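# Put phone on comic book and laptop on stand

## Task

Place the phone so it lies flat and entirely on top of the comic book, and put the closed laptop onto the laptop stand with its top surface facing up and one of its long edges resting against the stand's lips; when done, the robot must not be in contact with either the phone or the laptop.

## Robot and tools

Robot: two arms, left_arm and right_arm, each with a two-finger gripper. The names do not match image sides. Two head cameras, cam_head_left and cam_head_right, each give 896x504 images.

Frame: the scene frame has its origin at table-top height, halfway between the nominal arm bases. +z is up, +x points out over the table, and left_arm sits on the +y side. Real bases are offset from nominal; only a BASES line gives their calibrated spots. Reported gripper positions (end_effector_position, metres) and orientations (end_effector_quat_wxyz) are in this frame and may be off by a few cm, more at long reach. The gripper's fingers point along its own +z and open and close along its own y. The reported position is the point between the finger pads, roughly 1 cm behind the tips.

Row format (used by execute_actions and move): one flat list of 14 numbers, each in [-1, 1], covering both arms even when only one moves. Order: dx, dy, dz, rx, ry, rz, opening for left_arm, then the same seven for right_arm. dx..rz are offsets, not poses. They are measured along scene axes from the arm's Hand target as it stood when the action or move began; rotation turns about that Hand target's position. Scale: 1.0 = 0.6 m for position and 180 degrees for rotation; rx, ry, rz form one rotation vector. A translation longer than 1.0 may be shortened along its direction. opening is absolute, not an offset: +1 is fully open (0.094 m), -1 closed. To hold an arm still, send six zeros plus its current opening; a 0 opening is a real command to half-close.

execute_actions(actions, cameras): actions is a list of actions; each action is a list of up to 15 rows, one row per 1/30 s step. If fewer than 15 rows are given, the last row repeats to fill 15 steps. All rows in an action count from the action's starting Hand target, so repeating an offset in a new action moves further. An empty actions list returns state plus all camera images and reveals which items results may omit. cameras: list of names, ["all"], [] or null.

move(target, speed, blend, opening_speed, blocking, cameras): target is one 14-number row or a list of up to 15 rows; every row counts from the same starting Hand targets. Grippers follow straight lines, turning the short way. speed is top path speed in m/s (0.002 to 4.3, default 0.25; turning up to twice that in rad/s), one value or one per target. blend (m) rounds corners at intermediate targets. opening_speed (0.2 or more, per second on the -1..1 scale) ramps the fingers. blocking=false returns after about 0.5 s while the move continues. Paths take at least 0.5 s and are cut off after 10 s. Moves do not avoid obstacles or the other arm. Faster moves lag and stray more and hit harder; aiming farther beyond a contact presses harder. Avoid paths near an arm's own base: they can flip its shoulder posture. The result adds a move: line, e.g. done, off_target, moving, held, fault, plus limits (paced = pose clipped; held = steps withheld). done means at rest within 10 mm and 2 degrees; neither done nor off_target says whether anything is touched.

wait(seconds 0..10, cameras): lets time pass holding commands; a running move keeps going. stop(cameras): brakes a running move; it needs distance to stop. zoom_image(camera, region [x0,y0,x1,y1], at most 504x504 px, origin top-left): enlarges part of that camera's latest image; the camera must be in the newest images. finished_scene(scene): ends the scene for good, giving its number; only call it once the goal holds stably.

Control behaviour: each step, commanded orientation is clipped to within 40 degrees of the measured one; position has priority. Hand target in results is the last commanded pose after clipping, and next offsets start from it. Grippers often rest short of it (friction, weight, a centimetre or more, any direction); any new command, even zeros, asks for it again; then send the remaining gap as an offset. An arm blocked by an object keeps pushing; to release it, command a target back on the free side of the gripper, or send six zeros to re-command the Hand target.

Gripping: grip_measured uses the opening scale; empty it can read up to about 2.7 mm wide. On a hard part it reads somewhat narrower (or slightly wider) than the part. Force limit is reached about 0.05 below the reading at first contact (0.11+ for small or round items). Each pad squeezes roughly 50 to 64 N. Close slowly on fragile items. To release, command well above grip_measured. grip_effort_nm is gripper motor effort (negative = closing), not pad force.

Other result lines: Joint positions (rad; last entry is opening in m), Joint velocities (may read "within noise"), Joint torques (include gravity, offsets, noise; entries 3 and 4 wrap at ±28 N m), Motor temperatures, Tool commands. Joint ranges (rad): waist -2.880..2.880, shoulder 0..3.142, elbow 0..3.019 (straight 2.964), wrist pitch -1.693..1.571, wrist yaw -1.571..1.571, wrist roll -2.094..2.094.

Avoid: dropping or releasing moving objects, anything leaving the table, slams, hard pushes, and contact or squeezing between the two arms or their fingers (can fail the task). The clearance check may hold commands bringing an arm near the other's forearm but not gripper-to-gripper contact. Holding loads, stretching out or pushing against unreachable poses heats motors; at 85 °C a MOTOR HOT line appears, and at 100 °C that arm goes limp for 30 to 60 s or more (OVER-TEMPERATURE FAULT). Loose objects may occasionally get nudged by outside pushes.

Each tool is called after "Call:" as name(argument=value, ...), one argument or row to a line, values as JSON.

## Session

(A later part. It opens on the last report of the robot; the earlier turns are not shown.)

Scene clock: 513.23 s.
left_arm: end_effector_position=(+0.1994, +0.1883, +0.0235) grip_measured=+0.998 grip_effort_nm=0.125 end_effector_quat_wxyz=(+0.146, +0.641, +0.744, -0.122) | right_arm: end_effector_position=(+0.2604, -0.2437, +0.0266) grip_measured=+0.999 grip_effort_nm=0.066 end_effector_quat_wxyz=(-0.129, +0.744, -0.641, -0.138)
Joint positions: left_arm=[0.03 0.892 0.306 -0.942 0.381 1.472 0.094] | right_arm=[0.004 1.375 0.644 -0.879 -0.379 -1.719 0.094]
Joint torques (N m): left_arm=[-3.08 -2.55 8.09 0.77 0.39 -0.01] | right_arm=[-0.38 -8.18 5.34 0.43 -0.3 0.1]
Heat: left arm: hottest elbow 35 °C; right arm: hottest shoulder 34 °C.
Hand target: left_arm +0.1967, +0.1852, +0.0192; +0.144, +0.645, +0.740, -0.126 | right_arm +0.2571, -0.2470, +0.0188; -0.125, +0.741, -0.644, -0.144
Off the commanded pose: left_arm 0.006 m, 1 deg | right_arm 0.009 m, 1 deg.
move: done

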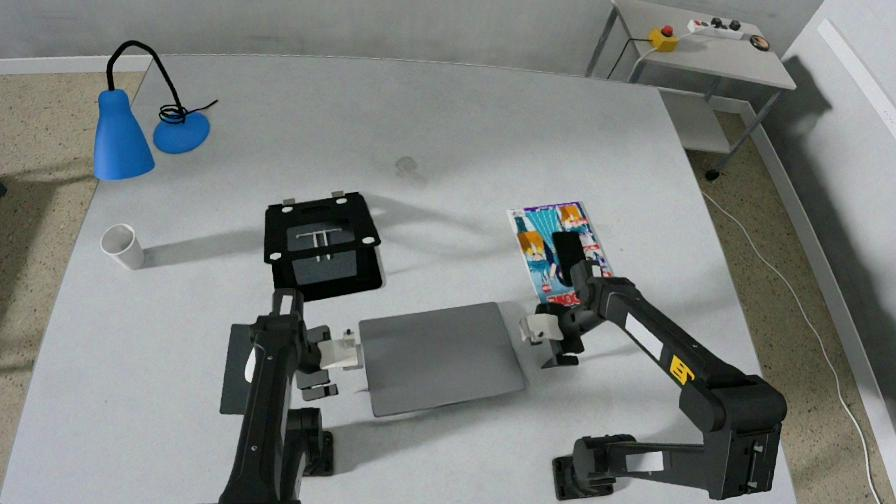

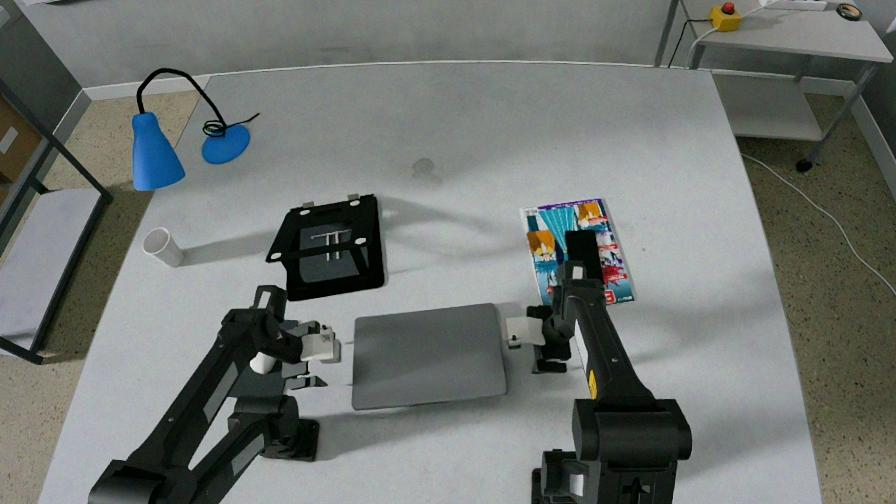

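Call:
move(
  target=[0.0117,-0.0825,-0.008,0,0,0,1,-0.0117,0.0825,-0.01,0,0,0,1],
  speed=0.06,
  cameras=["all"],
)

Call:
zoom_image(
  camera="cam_head_right",
  region=[280, 270, 580, 450],
)

Call:
zoom_image(
  camera="cam_head_left",
  region=[280, 270, 580, 450],
)

Scene clock: 521.27 s.
left_arm: end_effector_position=(+0.2079, +0.1375, +0.0199) grip_measured=+0.998 grip_effort_nm=0.129 end_effector_quat_wxyz=(+0.149, +0.643, +0.741, -0.124) | right_arm: end_effector_position=(+0.2564, -0.2002, +0.0199) grip_measured=+0.999 grip_effort_nm=0.056 end_effector_quat_wxyz=(-0.132, +0.741, -0.644, -0.138)
Joint positions: left_arm=[-0.266 0.928 0.306 -0.79 0.358 1.163 0.094] | right_arm=[0.15 1.375 0.619 -0.79 -0.383 -1.55 0.094]
Joint torques (N m): left_arm=[-2.9 -2.14 7.8 1.07 0.18 0] | right_arm=[1.26 -8.82 5.12 0.49 -0.29 0.19]
Heat: left arm: hottest elbow 34 °C; right arm: hottest elbow 35 °C.
Hand target: left_arm +0.2037, +0.1357, +0.0143; +0.144, +0.645, +0.740, -0.126 | right_arm +0.2502, -0.1974, +0.0129; -0.126, +0.741, -0.644, -0.144
Off the commanded pose: left_arm 0.007 m, 1 deg | right_arm 0.010 m, 1 deg.
move: done

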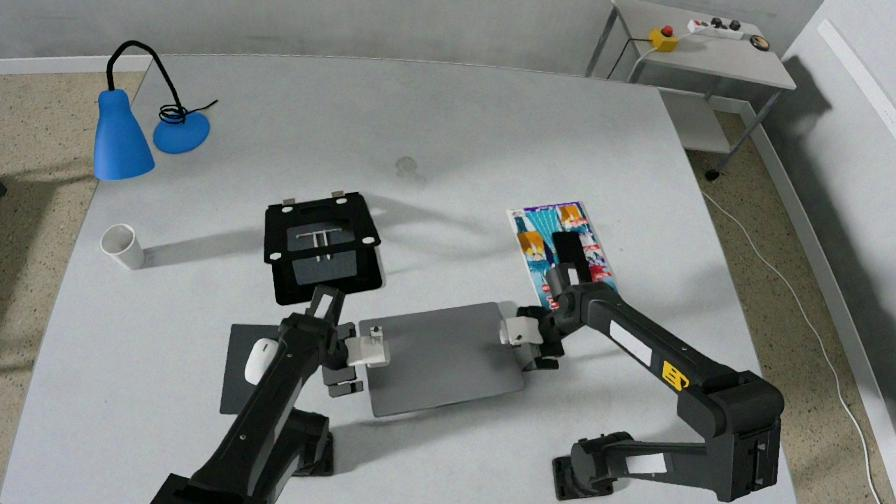

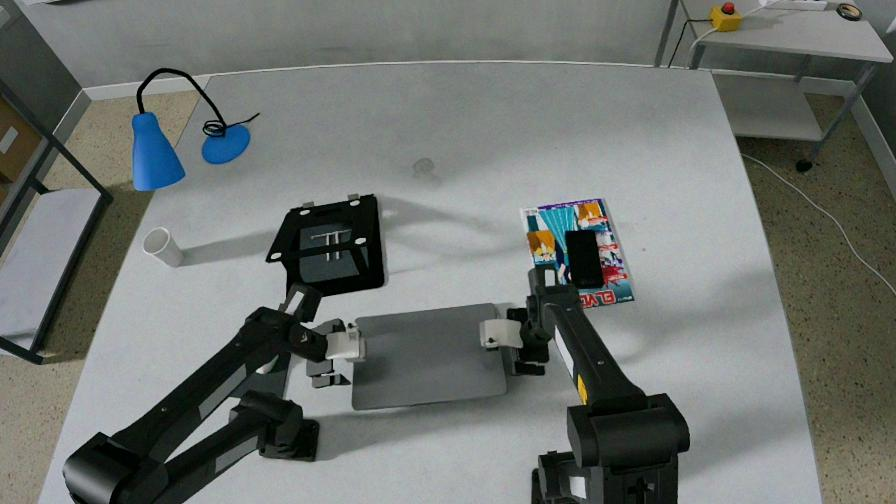

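Scaled by 1.680.

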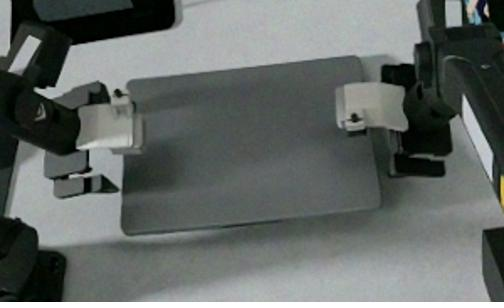

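Scaled by 1.680.

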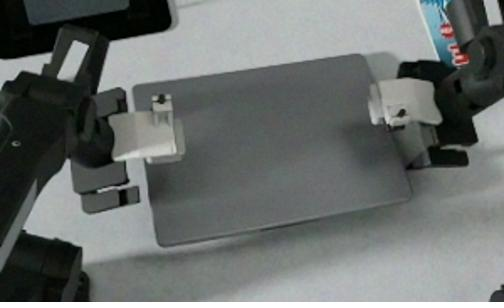

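Call:
move(
  target=[0.0035,-0.0248,0,0,0,0,1,-0.0035,0.0248,0,0,0,0,1],
  speed=0.04,
)

Call:
move(
  target=[0.0023,-0.0165,0,0,0,0,1,-0.0023,0.0165,0,0,0,0,1],
  speed=0.04,
  cameras=["all"],
)

Call:
zoom_image(
  camera="cam_head_right",
  region=[280, 270, 580, 450],
)

Call:
zoom_image(
  camera="cam_head_left",
  region=[280, 270, 580, 450],
)

Scene clock: 526.70 s.
left_arm: end_effector_position=(+0.2068, +0.1286, +0.0164) grip_measured=+0.998 grip_effort_nm=0.120 end_effector_quat_wxyz=(+0.140, +0.638, +0.747, -0.120) | right_arm: end_effector_position=(+0.2550, -0.1872, +0.0197) grip_measured=+0.999 grip_effort_nm=0.061 end_effector_quat_wxyz=(-0.131, +0.743, -0.642, -0.137)
Joint positions: left_arm=[-0.332 0.946 0.306 -0.76 0.331 1.082 0.094] | right_arm=[0.195 1.375 0.619 -0.773 -0.379 -1.507 0.094]
Joint torques (N m): left_arm=[-3.37 -1.85 8.46 1.61 0.7 -0.09] | right_arm=[1.67 -8.94 4.96 0.66 -0.39 0.31]
Heat: left arm: hottest elbow 34 °C; right arm: hottest shoulder 34 °C.
Hand target: left_arm +0.2057, +0.1208, +0.0143; +0.144, +0.645, +0.740, -0.126 | right_arm +0.2481, -0.1825, +0.0129; -0.126, +0.741, -0.644, -0.144
Off the commanded pose: left_arm 0.008 m, 1 deg | right_arm 0.011 m, 1 deg.
move: off_target (right_arm)

Scene clock: 527.53 s.
left_arm: end_effector_position=(+0.2046, +0.1282, +0.0134) grip_measured=+0.998 grip_effort_nm=0.125 end_effector_quat_wxyz=(+0.129, +0.640, +0.749, -0.112) | right_arm: end_effector_position=(+0.2551, -0.1866, +0.0186) grip_measured=+0.999 grip_effort_nm=0.061 end_effector_quat_wxyz=(-0.126, +0.746, -0.641, -0.130)
Joint positions: left_arm=[-0.36 0.954 0.306 -0.759 0.303 1.059 0.094] | right_arm=[0.207 1.375 0.619 -0.769 -0.361 -1.5 0.094]
Joint torques (N m): left_arm=[-5.36 -2.02 8.99 2.09 1.42 -0.27] | right_arm=[2.78 -8.94 5.01 0.96 -0.96 0.59]
Heat: left arm: hottest elbow 34 °C; right arm: hottest shoulder 34 °C.
Hand target: left_arm +0.2072, +0.1109, +0.0144; +0.144, +0.645, +0.740, -0.126 | right_arm +0.2467, -0.1726, +0.0129; -0.126, +0.741, -0.644, -0.144
Off the commanded pose: left_arm 0.018 m, 3 deg | right_arm 0.017 m, 2 deg.
move: off_target (left_arm, right_arm)

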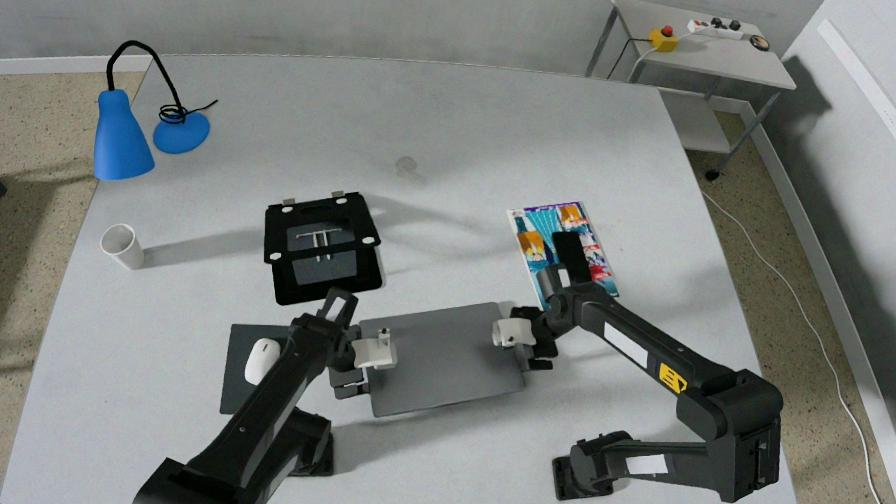

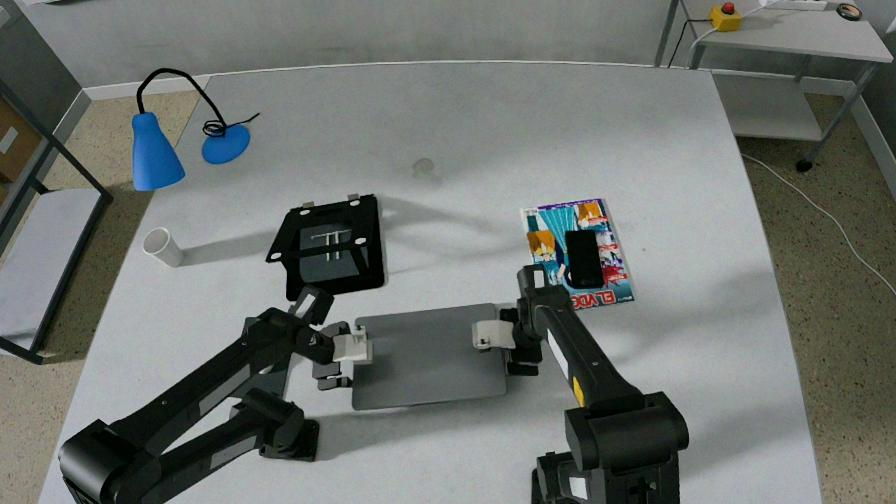

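Scaled by 1.680.

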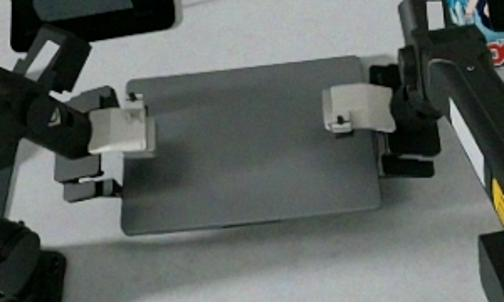

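Scaled by 1.680.

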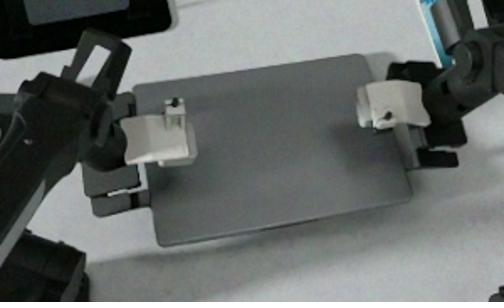

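Call:
move(
  target=[0.0035,-0.025,0.01,0,0,0,1,-0.0035,0.025,0.005,0,0,0,1],
  speed=0.04,
)

Call:
move(
  target=[0.0,0,0.07,0,0,0,1,0,0,0.07,0,0,0,1],
  speed=0.04,
  cameras=["all"],
)

Call:
zoom_image(
  camera="cam_head_right",
  region=[280, 270, 580, 450],
)

Call:
zoom_image(
  camera="cam_head_left",
  region=[280, 270, 580, 450],
)

Scene clock: 534.70 s.
left_arm: end_effector_position=(+0.2030, +0.1280, +0.0115) grip_measured=+0.998 grip_effort_nm=0.129 end_effector_quat_wxyz=(+0.120, +0.644, +0.749, -0.097) | right_arm: end_effector_position=(+0.2538, -0.1854, +0.0171) grip_measured=+0.999 grip_effort_nm=0.056 end_effector_quat_wxyz=(-0.116, +0.751, -0.638, -0.121)
Joint positions: left_arm=[-0.396 0.954 0.306 -0.759 0.264 1.032 0.094] | right_arm=[0.226 1.375 0.619 -0.769 -0.334 -1.495 0.094]
Joint torques (N m): left_arm=[-6.95 -1.55 11.15 1.95 2.64 -0.64] | right_arm=[5.07 -9.47 5.39 1.02 -1.87 0.95]
Heat: left arm: hottest elbow 34 °C; right arm: hottest shoulder 34 °C.
Hand target: left_arm +0.2093, +0.0959, +0.0204; +0.144, +0.645, +0.740, -0.126 | right_arm +0.2446, -0.1576, +0.0159; -0.126, +0.741, -0.644, -0.144
Off the commanded pose: left_arm 0.034 m, 4 deg | right_arm 0.029 m, 3 deg.
move: off_target (left_arm, right_arm)

Scene clock: 536.40 s.
left_arm: end_effector_position=(+0.1724, +0.1280, +0.0202) grip_measured=+0.998 grip_effort_nm=0.120 end_effector_quat_wxyz=(+0.084, +0.641, +0.752, -0.124) | right_arm: end_effector_position=(+0.2317, -0.1836, +0.0343) grip_measured=+0.999 grip_effort_nm=0.061 end_effector_quat_wxyz=(-0.094, +0.749, -0.641, -0.137)
Joint positions: left_arm=[-0.436 0.882 0.306 -0.904 0.287 0.991 0.094] | right_arm=[0.25 1.31 0.619 -0.881 -0.334 -1.47 0.094]
Joint torques (N m): left_arm=[-3.78 -3.6 18.28 0.87 1.66 -0.2] | right_arm=[3.55 -11.22 9.44 -0.16 -1.89 0.77]
Heat: left arm: hottest elbow 34 °C; right arm: hottest shoulder 34 °C.
Hand target: left_arm +0.2092, +0.0959, +0.0623; +0.144, +0.645, +0.740, -0.126 | right_arm +0.2445, -0.1576, +0.0578; -0.125, +0.741, -0.644, -0.144
Off the commanded pose: left_arm 0.065 m, 7 deg | right_arm 0.037 m, 4 deg.
move: off_target (left_arm, right_arm)

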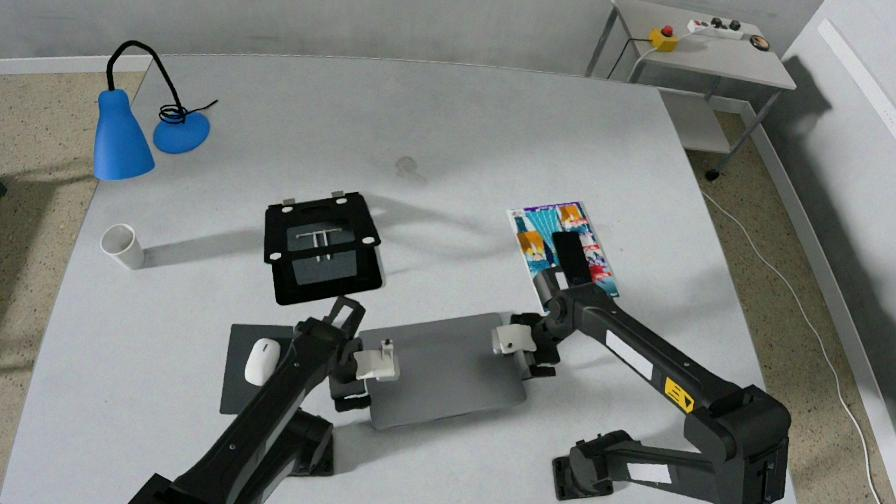

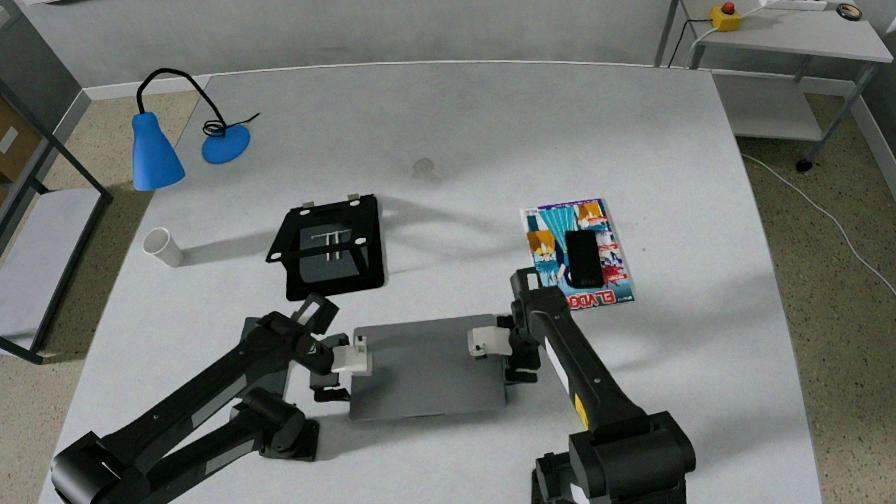

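Scaled by 1.680.

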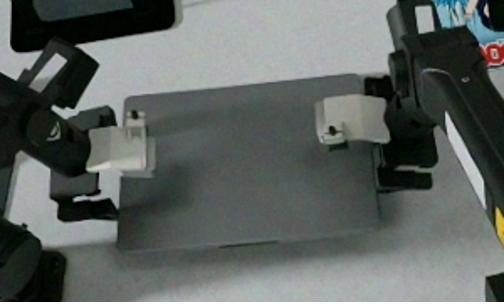

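Scaled by 1.680.

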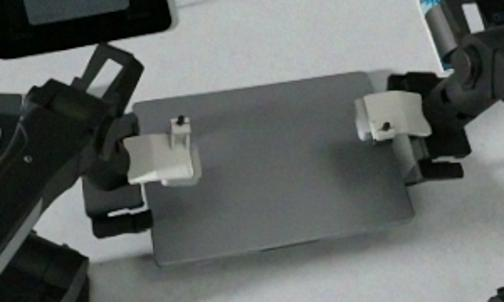

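Call:
move(
  target=[0.0,0,0.03,0,0,0,1,0,0,0.03,0,0,0,1],
  speed=0.04,
  cameras=["all"],
)

Call:
zoom_image(
  camera="cam_head_right",
  region=[280, 270, 580, 450],
)

Call:
zoom_image(
  camera="cam_head_left",
  region=[280, 270, 580, 450],
)

Scene clock: 540.57 s.
left_arm: end_effector_position=(+0.1684, +0.1271, +0.0341) grip_measured=+0.998 grip_effort_nm=0.120 end_effector_quat_wxyz=(+0.078, +0.644, +0.750, -0.129) | right_arm: end_effector_position=(+0.2228, -0.1828, +0.0464) grip_measured=+0.999 grip_effort_nm=0.061 end_effector_quat_wxyz=(-0.090, +0.745, -0.645, -0.144)
Joint positions: left_arm=[-0.444 0.844 0.333 -0.982 0.293 0.991 0.094] | right_arm=[0.256 1.269 0.623 -0.938 -0.342 -1.455 0.094]
Joint torques (N m): left_arm=[-3.37 -3.78 19.15 0.58 1.4 -0.28] | right_arm=[3.14 -10.46 11.23 -0.32 -1.64 0.63]
Heat: left arm: hottest elbow 34 °C; right arm: hottest shoulder 34 °C.
Hand target: left_arm +0.2093, +0.0959, +0.0803; +0.144, +0.645, +0.740, -0.126 | right_arm +0.2446, -0.1577, +0.0758; -0.126, +0.741, -0.644, -0.144
Off the commanded pose: left_arm 0.069 m, 8 deg | right_arm 0.044 m, 4 deg.
move: off_target (left_arm, right_arm)

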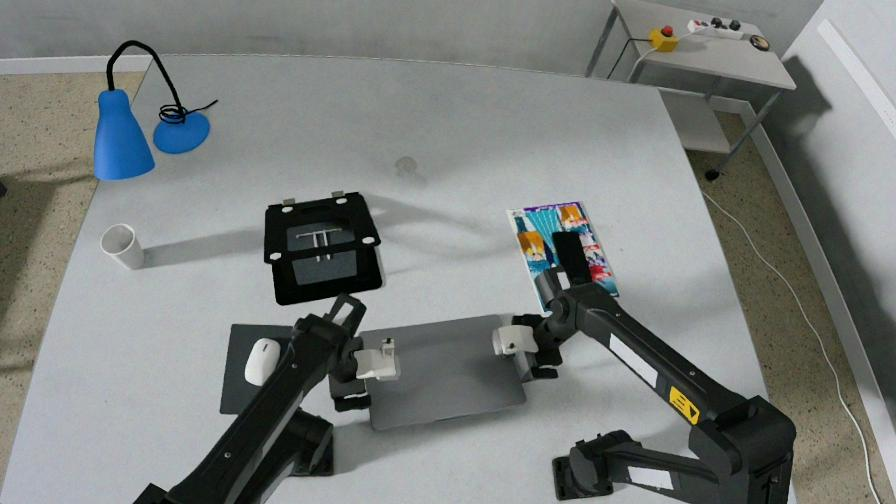

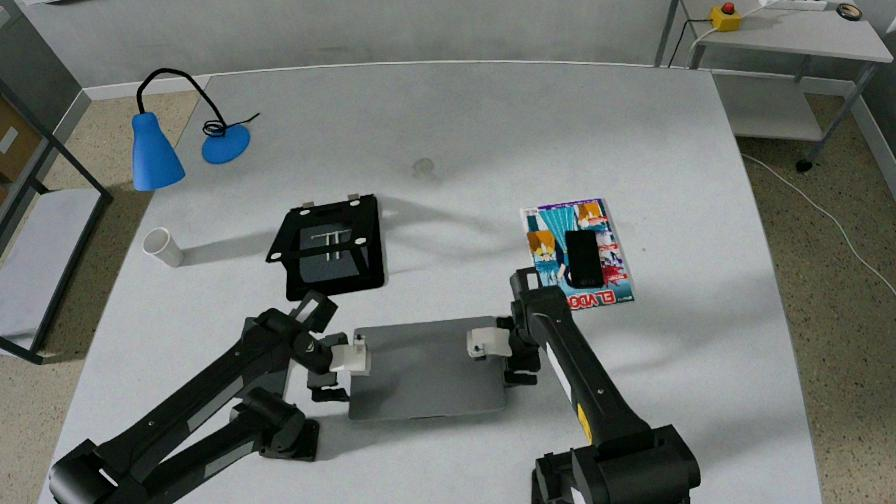

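Scaled by 1.680.

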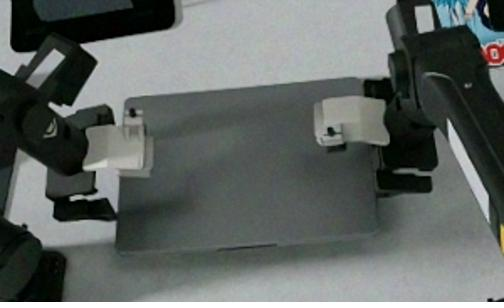

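Scaled by 1.680.

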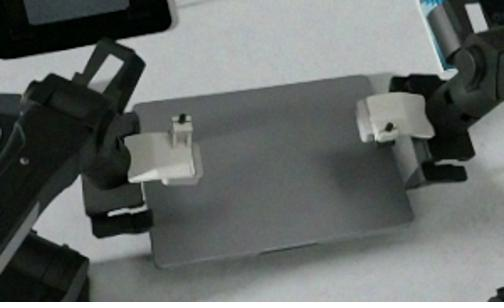

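Call:
move(
  target=[0.0,0,0.07,0,0,0,1,0,0,0.07,0,0,0,1],
  speed=0.05,
  cameras=["all"],
)

Call:
zoom_image(
  camera="cam_head_right",
  region=[280, 270, 580, 450],
)

Call:
zoom_image(
  camera="cam_head_left",
  region=[280, 270, 580, 450],
)

Scene clock: 546.33 s.
left_arm: end_effector_position=(+0.1909, +0.1073, +0.0921) grip_measured=+0.998 grip_effort_nm=0.125 end_effector_quat_wxyz=(+0.114, +0.640, +0.747, -0.135) | right_arm: end_effector_position=(+0.2259, -0.1662, +0.0953) grip_measured=+0.999 grip_effort_nm=0.056 end_effector_quat_wxyz=(-0.104, +0.737, -0.649, -0.159)
Joint positions: left_arm=[-0.466 0.793 0.469 -1.094 0.322 0.954 0.094] | right_arm=[0.287 1.194 0.707 -1.074 -0.382 -1.402 0.094]
Joint torques (N m): left_arm=[-3.08 -3.6 16.66 0.2 0.13 -0.07] | right_arm=[1.26 -9.23 11.3 -0.23 -0.19 0.22]
Heat: left arm: hottest elbow 36 °C; right arm: hottest elbow 35 °C.
Hand target: left_arm +0.2092, +0.0959, +0.1223; +0.144, +0.645, +0.740, -0.126 | right_arm +0.2445, -0.1577, +0.1178; -0.126, +0.741, -0.644, -0.144
Off the commanded pose: left_arm 0.037 m, 4 deg | right_arm 0.031 m, 3 deg.
move: off_target (left_arm, right_arm)

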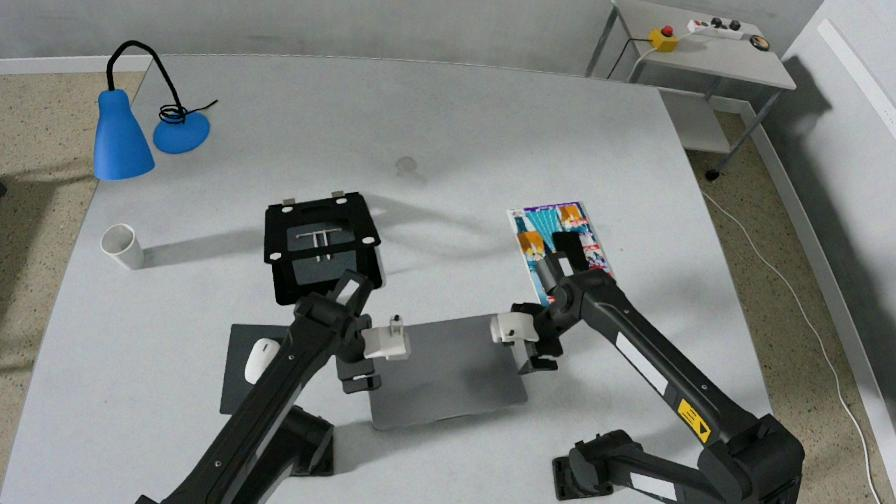

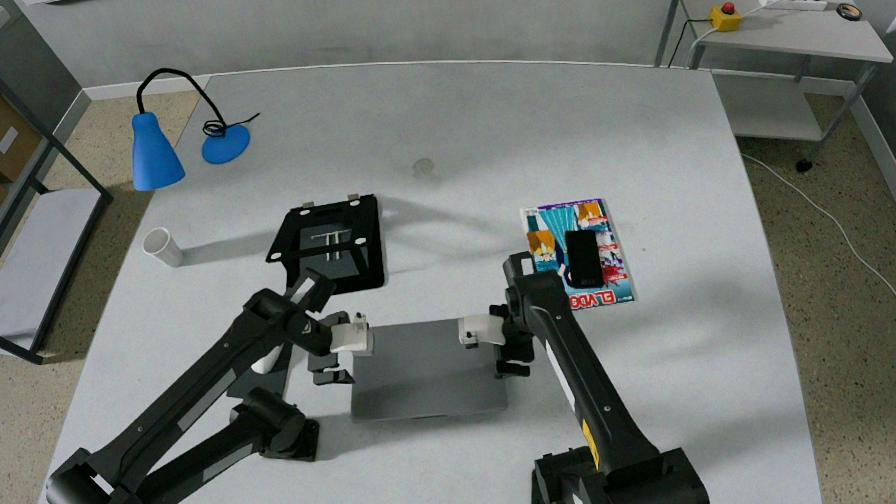

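Scaled by 1.680.

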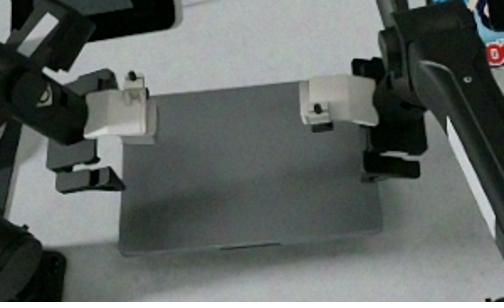

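Scaled by 1.680.

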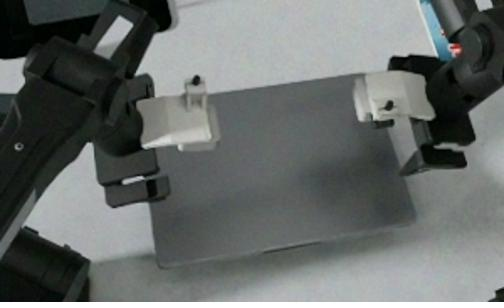

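Call:
move(
  target=[
    [0.01,0.115,0,0,0,0,-1,0.06,-0.105,0,0,0,0,-1],
    [0.01,0.115,-0.17,0,0,0,-1,0.06,-0.105,-0.165,0,0,0,-1],
  ],
  speed=0.15,
  cameras=["all"],
)

Call:
zoom_image(
  camera="cam_head_right",
  region=[280, 270, 580, 450],
)

Call:
zoom_image(
  camera="cam_head_left",
  region=[280, 270, 580, 450],
)

Scene clock: 586.23 s.
left_arm: end_effector_position=(+0.2165, +0.1640, +0.0245) grip_measured=-0.981 grip_effort_nm=-0.989 end_effector_quat_wxyz=(+0.145, +0.647, +0.738, -0.124) | right_arm: end_effector_position=(+0.2831, -0.2182, +0.0265) grip_measured=-0.991 grip_effort_nm=-0.496 end_effector_quat_wxyz=(-0.129, +0.743, -0.642, -0.139)
Joint positions: left_arm=[-0.112 0.958 0.339 -0.861 0.373 1.339 0.001] | right_arm=[0.082 1.431 0.7 -0.848 -0.382 -1.63 0]
Joint torques (N m): left_arm=[-0.5 -2.9 7.66 0.8 0.39 0] | right_arm=[-0.09 -9.35 5.49 0.36 -0.32 0.1]
Heat: left arm: hottest elbow 38 °C; right arm: hottest elbow 40 °C.
Hand target: left_arm +0.2152, +0.1649, +0.0203; +0.144, +0.645, +0.740, -0.126 | right_arm +0.2806, -0.2207, +0.0188; -0.125, +0.741, -0.644, -0.144
Off the commanded pose: left_arm 0.005 m, 0 deg | right_arm 0.008 m, 1 deg.
move: done

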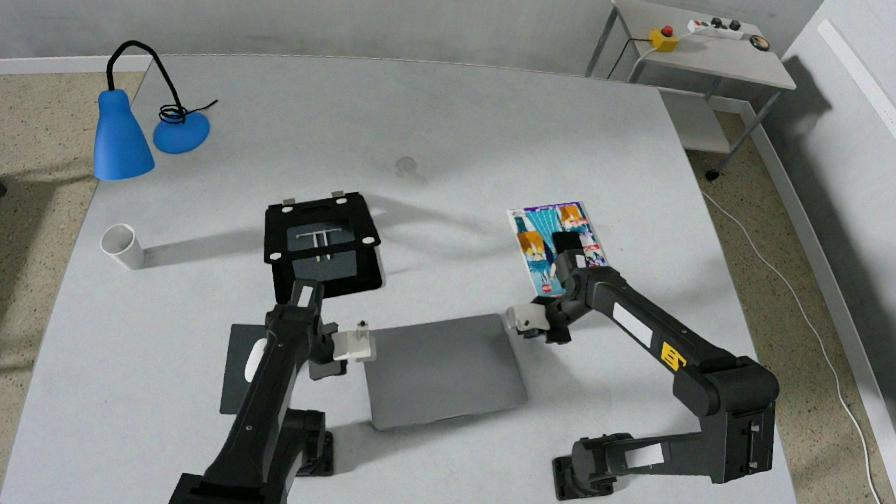

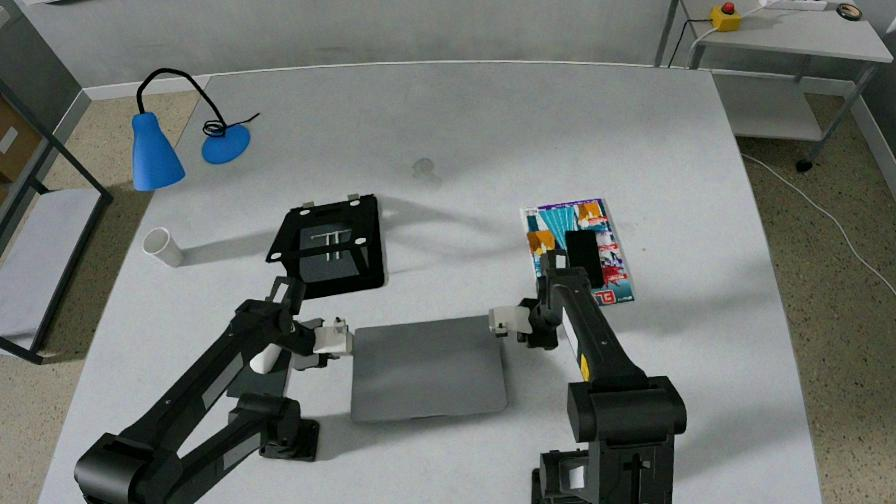

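Scaled by 1.680.

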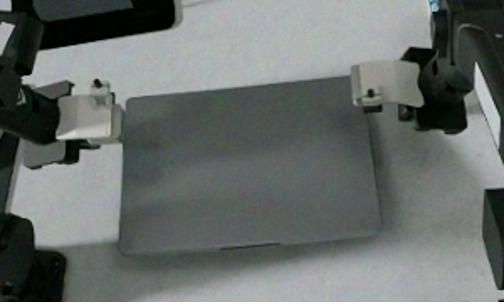

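Scaled by 1.680.

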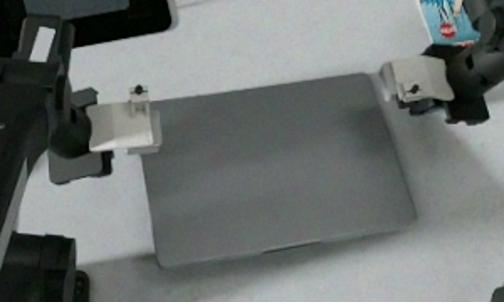

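Call:
move(
  target=[
    [0.055,0.008,-0.008,0,0,0,-1,0.05,0.008,-0.01,0,0,0,-1],
    [0.066,-0.06,-0.01,0,0,0,-1,0.042,0.06,-0.012,0,0,0,-1],
    [0.07,-0.09,-0.012,0,0,0,-1,0.038,0.09,-0.014,0,0,0,-1],
  ],
  speed=0.06,
  cameras=["all"],
)

Call:
zoom_image(
  camera="cam_head_right",
  region=[280, 270, 580, 450],
)

Call:
zoom_image(
  camera="cam_head_left",
  region=[280, 270, 580, 450],
)

Scene clock: 592.73 s.
left_arm: end_effector_position=(+0.2402, +0.1313, +0.0100) grip_measured=-0.981 grip_effort_nm=-0.989 end_effector_quat_wxyz=(+0.127, +0.629, +0.757, -0.123) | right_arm: end_effector_position=(+0.2904, -0.1805, +0.0121) grip_measured=-0.991 grip_effort_nm=-0.491 end_effector_quat_wxyz=(-0.119, +0.735, -0.652, -0.146)
Joint positions: left_arm=[-0.276 1.117 0.382 -0.707 0.333 1.118 0.001] | right_arm=[0.194 1.498 0.723 -0.78 -0.379 -1.488 0]
Joint torques (N m): left_arm=[-5.07 -2.67 11.29 2.02 0.86 -0.03] | right_arm=[2.49 -9.23 8.13 0.85 -0.4 0.24]
Heat: left arm: hottest elbow 38 °C; right arm: hottest elbow 39 °C.
Hand target: left_arm +0.2573, +0.1110, +0.0131; +0.144, +0.645, +0.740, -0.126 | right_arm +0.3033, -0.1666, +0.0104; -0.125, +0.741, -0.644, -0.144
Off the commanded pose: left_arm 0.027 m, 3 deg | right_arm 0.019 m, 1 deg.
move: off_target (left_arm, right_arm)

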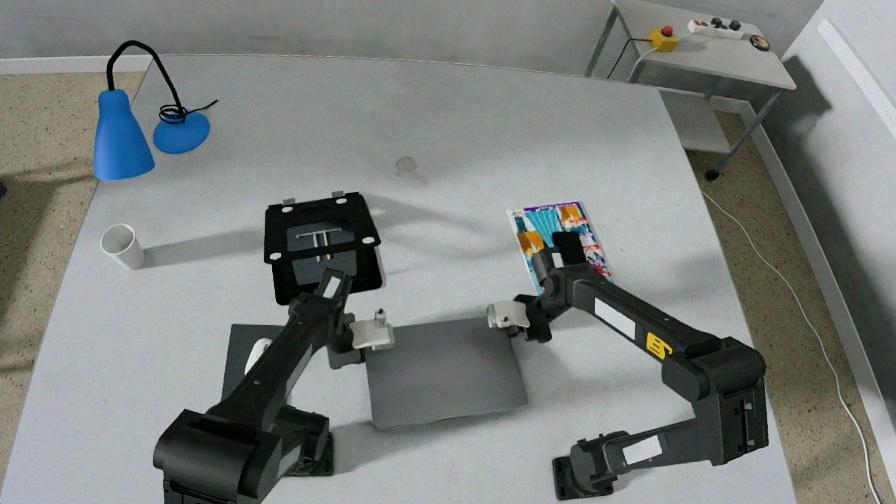

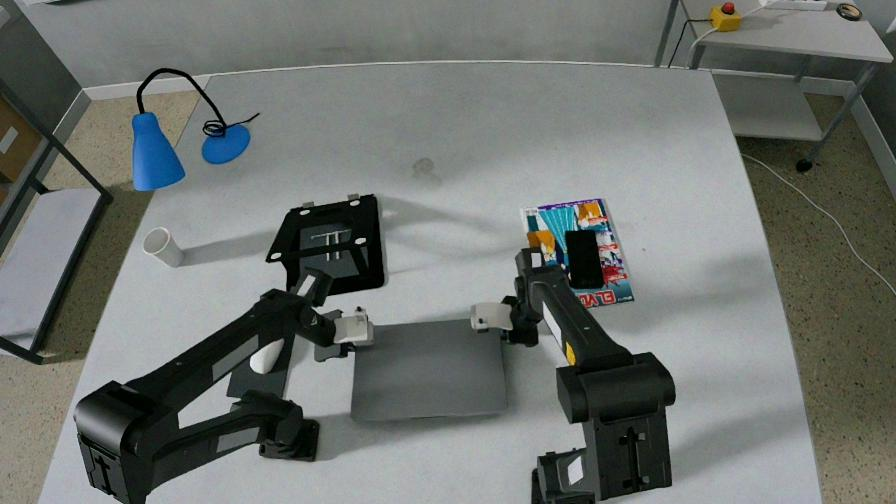

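Scaled by 1.680.

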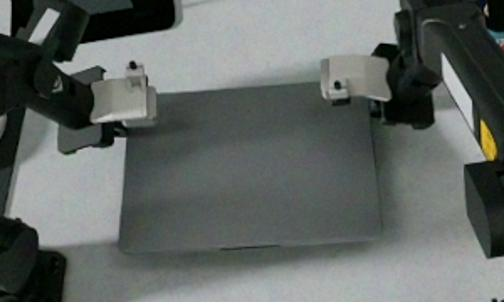

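Scaled by 1.680.

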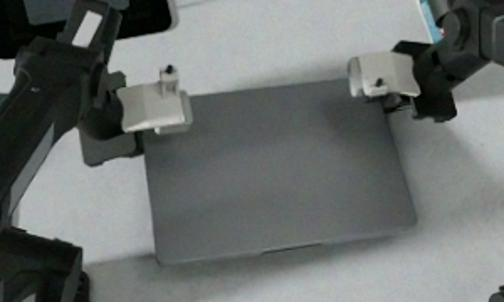

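Call:
move(
  target=[
    [0.006,-0.045,0,0,0,0,-1,-0.006,0.045,0,0,0,0,-1],
    [0.03,-0.05,0.1,0,0,0,-1,0.02,0.05,0.09,0,0,0,-1],
  ],
  speed=0.06,
  cameras=["all"],
)

Call:
zoom_image(
  camera="cam_head_right",
  region=[280, 270, 580, 450],
)

Call:
zoom_image(
  camera="cam_head_left",
  region=[280, 270, 580, 450],
)

Scene clock: 599.70 s.
left_arm: end_effector_position=(+0.2239, +0.1277, +0.0266) grip_measured=-0.981 grip_effort_nm=-0.989 end_effector_quat_wxyz=(+0.061, +0.621, +0.772, -0.126) | right_arm: end_effector_position=(+0.2894, -0.1797, +0.0290) grip_measured=-0.991 grip_effort_nm=-0.491 end_effector_quat_wxyz=(-0.074, +0.720, -0.675, -0.145)
Joint positions: left_arm=[-0.351 1.099 0.443 -0.886 0.279 1.028 0.001] | right_arm=[0.223 1.488 0.782 -0.904 -0.324 -1.412 0]
Joint torques (N m): left_arm=[-5.6 -7.41 19.04 1.1 2.51 0.01] | right_arm=[5.19 -14.62 11.62 -0.12 -2.25 0.2]
Heat: left arm: hottest elbow 39 °C; right arm: hottest elbow 40 °C.
Hand target: left_arm +0.2753, +0.0809, +0.0731; +0.144, +0.645, +0.740, -0.126 | right_arm +0.3153, -0.1366, +0.0644; -0.126, +0.741, -0.644, -0.144
Off the commanded pose: left_arm 0.084 m, 11 deg | right_arm 0.061 m, 7 deg.
move: off_target (left_arm, right_arm)

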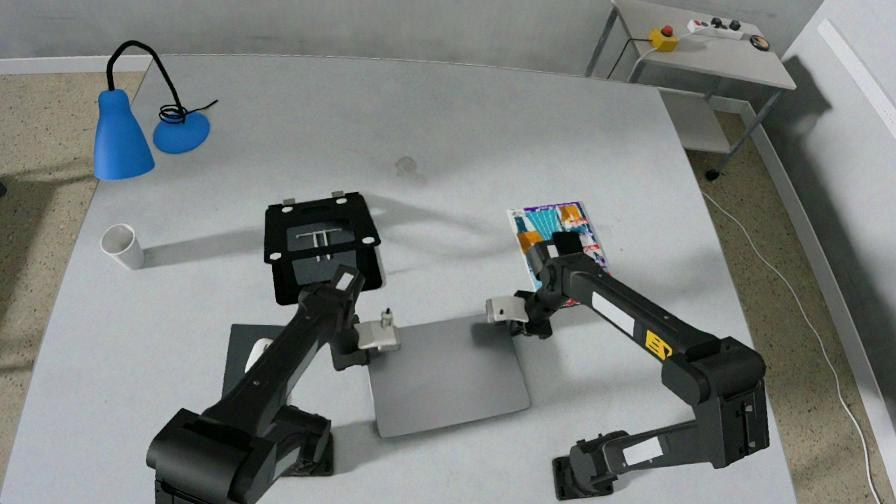

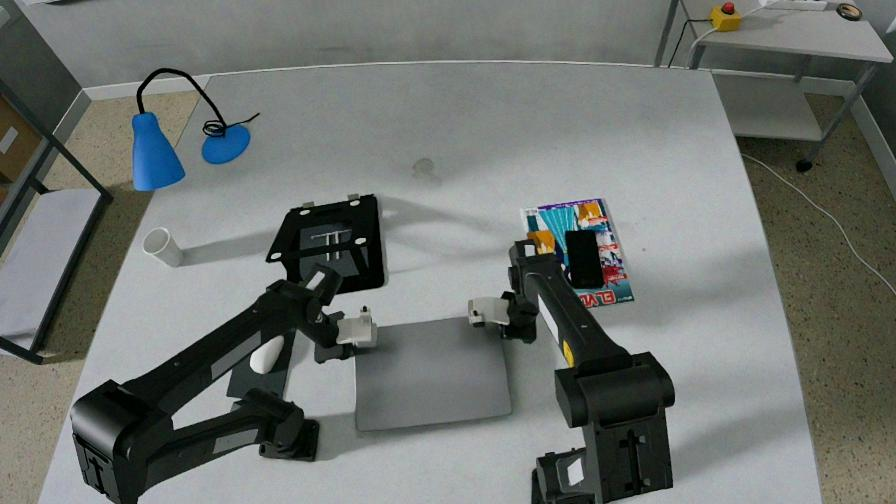

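Scaled by 1.680.

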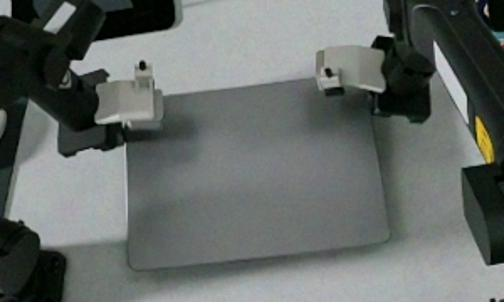

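Scaled by 1.680.

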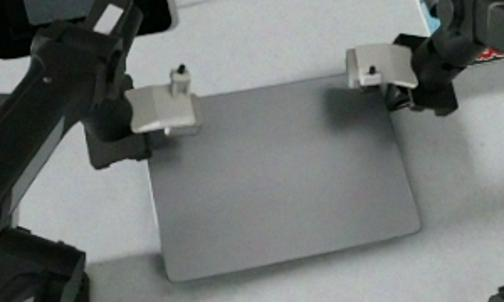

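Call:
move(
  target=[0.03,-0.01,0.07,0,0,0,-1,0.02,0.01,0.07,0,0,0,-1],
  speed=0.05,
  cameras=["all"],
)

Call:
zoom_image(
  camera="cam_head_right",
  region=[280, 270, 580, 450],
)

Call:
zoom_image(
  camera="cam_head_left",
  region=[280, 270, 580, 450],
)

Scene clock: 604.33 s.
left_arm: end_effector_position=(+0.2287, +0.1260, +0.0576) grip_measured=-0.981 grip_effort_nm=-0.989 end_effector_quat_wxyz=(+0.041, +0.620, +0.772, -0.133) | right_arm: end_effector_position=(+0.2995, -0.1790, +0.0635) grip_measured=-0.991 grip_effort_nm=-0.486 end_effector_quat_wxyz=(-0.064, +0.720, -0.676, -0.144)
Joint positions: left_arm=[-0.351 1.079 0.529 -1.036 0.28 1.032 0.001] | right_arm=[0.224 1.456 0.861 -1.031 -0.312 -1.412 0]
Joint torques (N m): left_arm=[-4.54 -7.59 22.06 1.7 2.52 0.08] | right_arm=[5.42 -14.92 12.93 -0.09 -2.65 0.22]
Motor temperatures (°C): left_arm=[23 27 41 24 31 24 28] | right_arm=[27 34 40 25 28 23 25]
Heat: left arm: hottest elbow 41 °C; right arm: hottest elbow 40 °C.
Hand target: left_arm +0.2933, +0.0749, +0.1152; +0.144, +0.645, +0.740, -0.126 | right_arm +0.3273, -0.1307, +0.1064; -0.125, +0.741, -0.644, -0.144
Off the commanded pose: left_arm 0.100 m, 13 deg | right_arm 0.070 m, 8 deg.
move: off_target (left_arm, right_arm)

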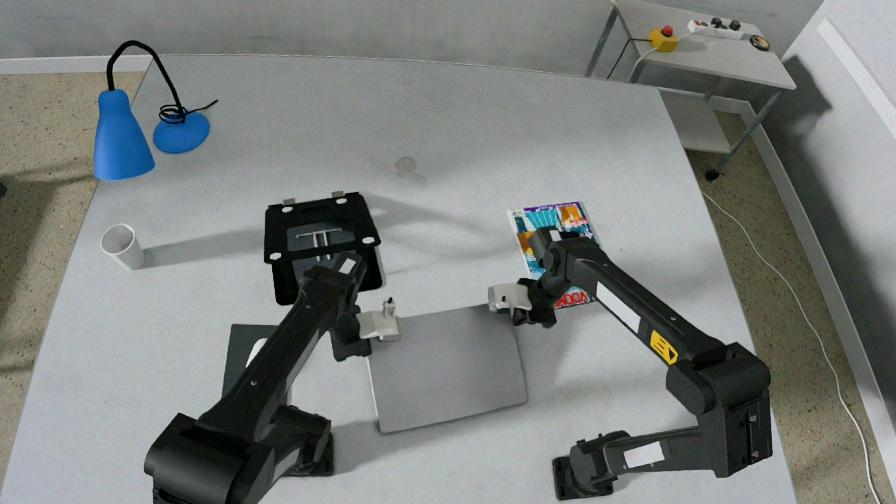

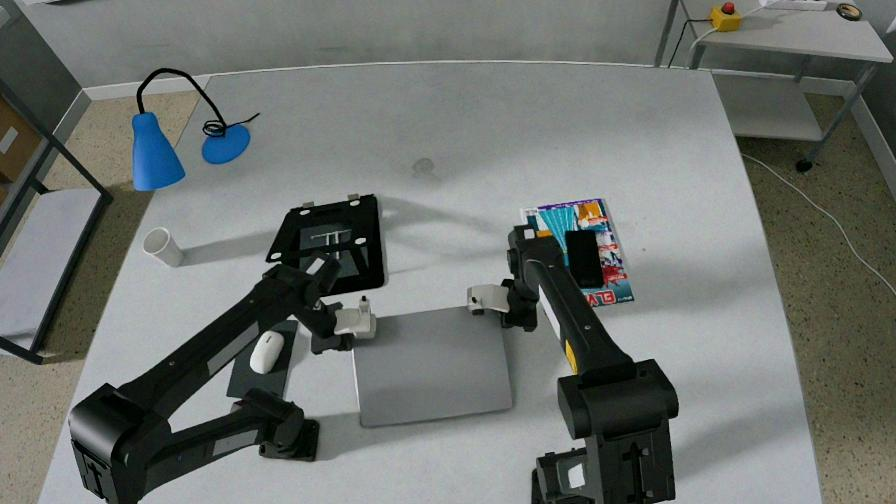

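Scaled by 1.680.

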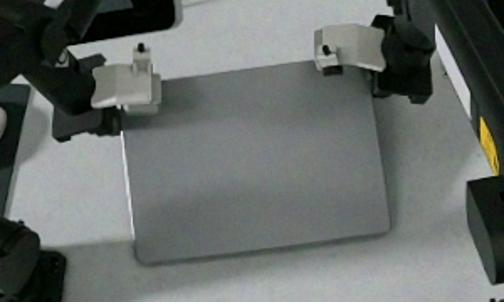

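Scaled by 1.680.

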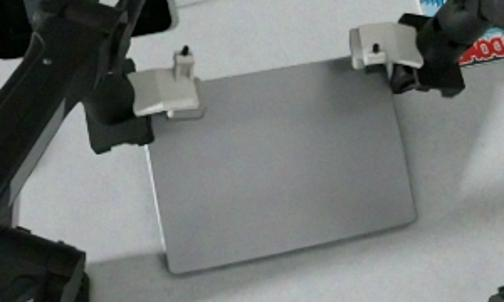

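Call:
move(
  target=[0.02,-0.005,0.08,0,0,0,-1,0.01,0.005,0.08,0,0,0,-1],
  speed=0.05,
  cameras=["all"],
)

Call:
zoom_image(
  camera="cam_head_right",
  region=[240, 180, 560, 450],
)

Call:
zoom_image(
  camera="cam_head_left",
  region=[240, 180, 560, 450],
)

Scene clock: 610.13 s.
left_arm: end_effector_position=(+0.2868, +0.0838, +0.1392) grip_measured=-0.981 grip_effort_nm=-0.984 end_effector_quat_wxyz=(+0.125, +0.640, +0.746, -0.133) | right_arm: end_effector_position=(+0.3153, -0.1356, +0.1301) grip_measured=-0.991 grip_effort_nm=-0.486 end_effector_quat_wxyz=(-0.103, +0.738, -0.648, -0.159)
Joint positions: left_arm=[-0.393 1.067 0.741 -1.094 0.336 1.028 0.001] | right_arm=[0.297 1.407 0.999 -1.152 -0.381 -1.397 0]
Joint torques (N m): left_arm=[-2.73 -5.25 16.39 0.12 0.11 -0.07] | right_arm=[0.97 -13.51 11.59 -0.25 -0.19 0.21]
Heat: left arm: hottest elbow 42 °C; right arm: hottest elbow 41 °C.
Hand target: left_arm +0.3054, +0.0720, +0.1631; +0.144, +0.645, +0.740, -0.126 | right_arm +0.3334, -0.1277, +0.1545; -0.126, +0.741, -0.644, -0.144
Off the commanded pose: left_arm 0.033 m, 3 deg | right_arm 0.031 m, 3 deg.
move: off_target (left_arm, right_arm)

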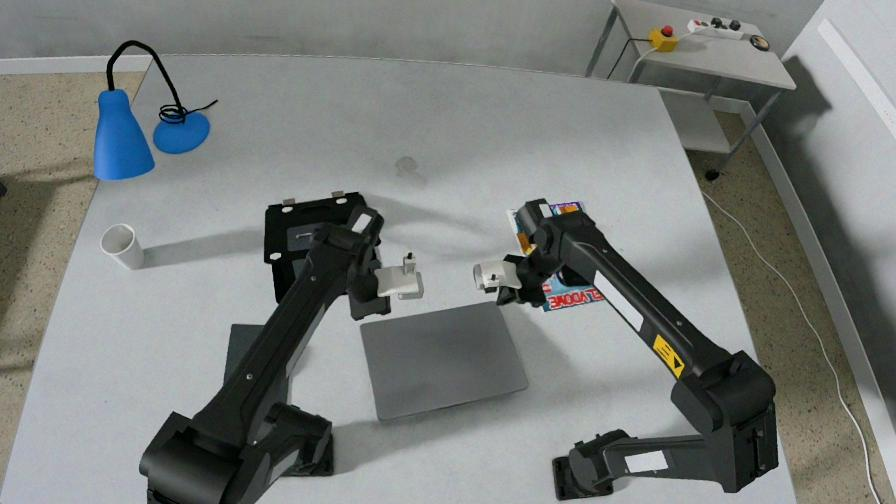

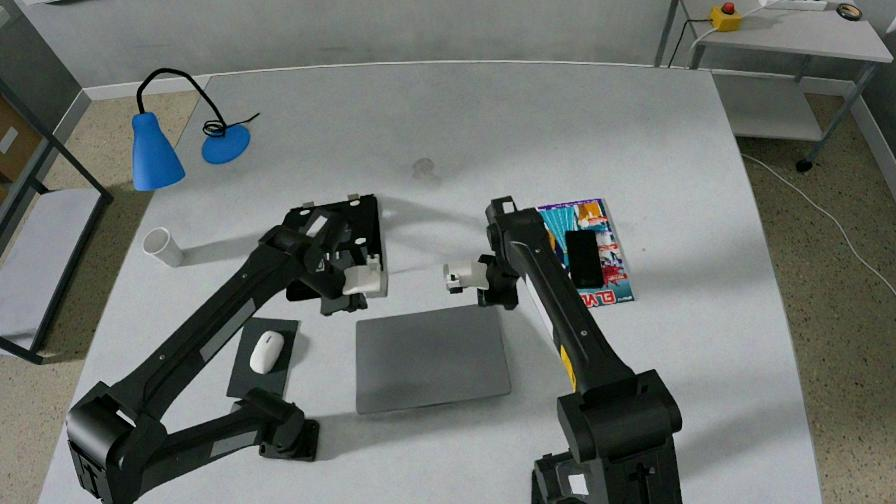

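Scaled by 1.575.

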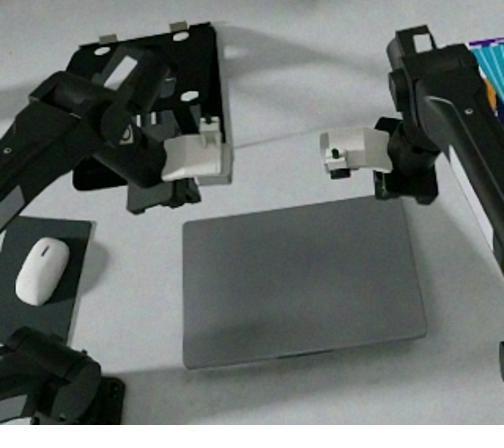

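Scaled by 1.575.

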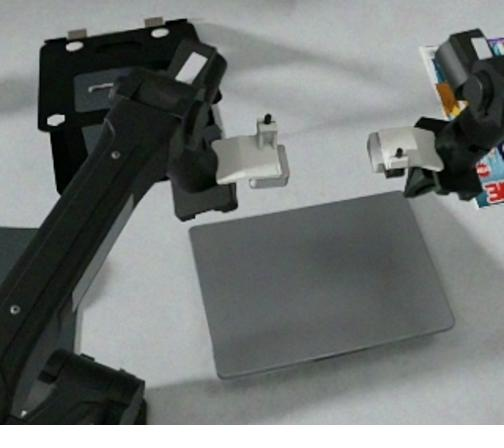

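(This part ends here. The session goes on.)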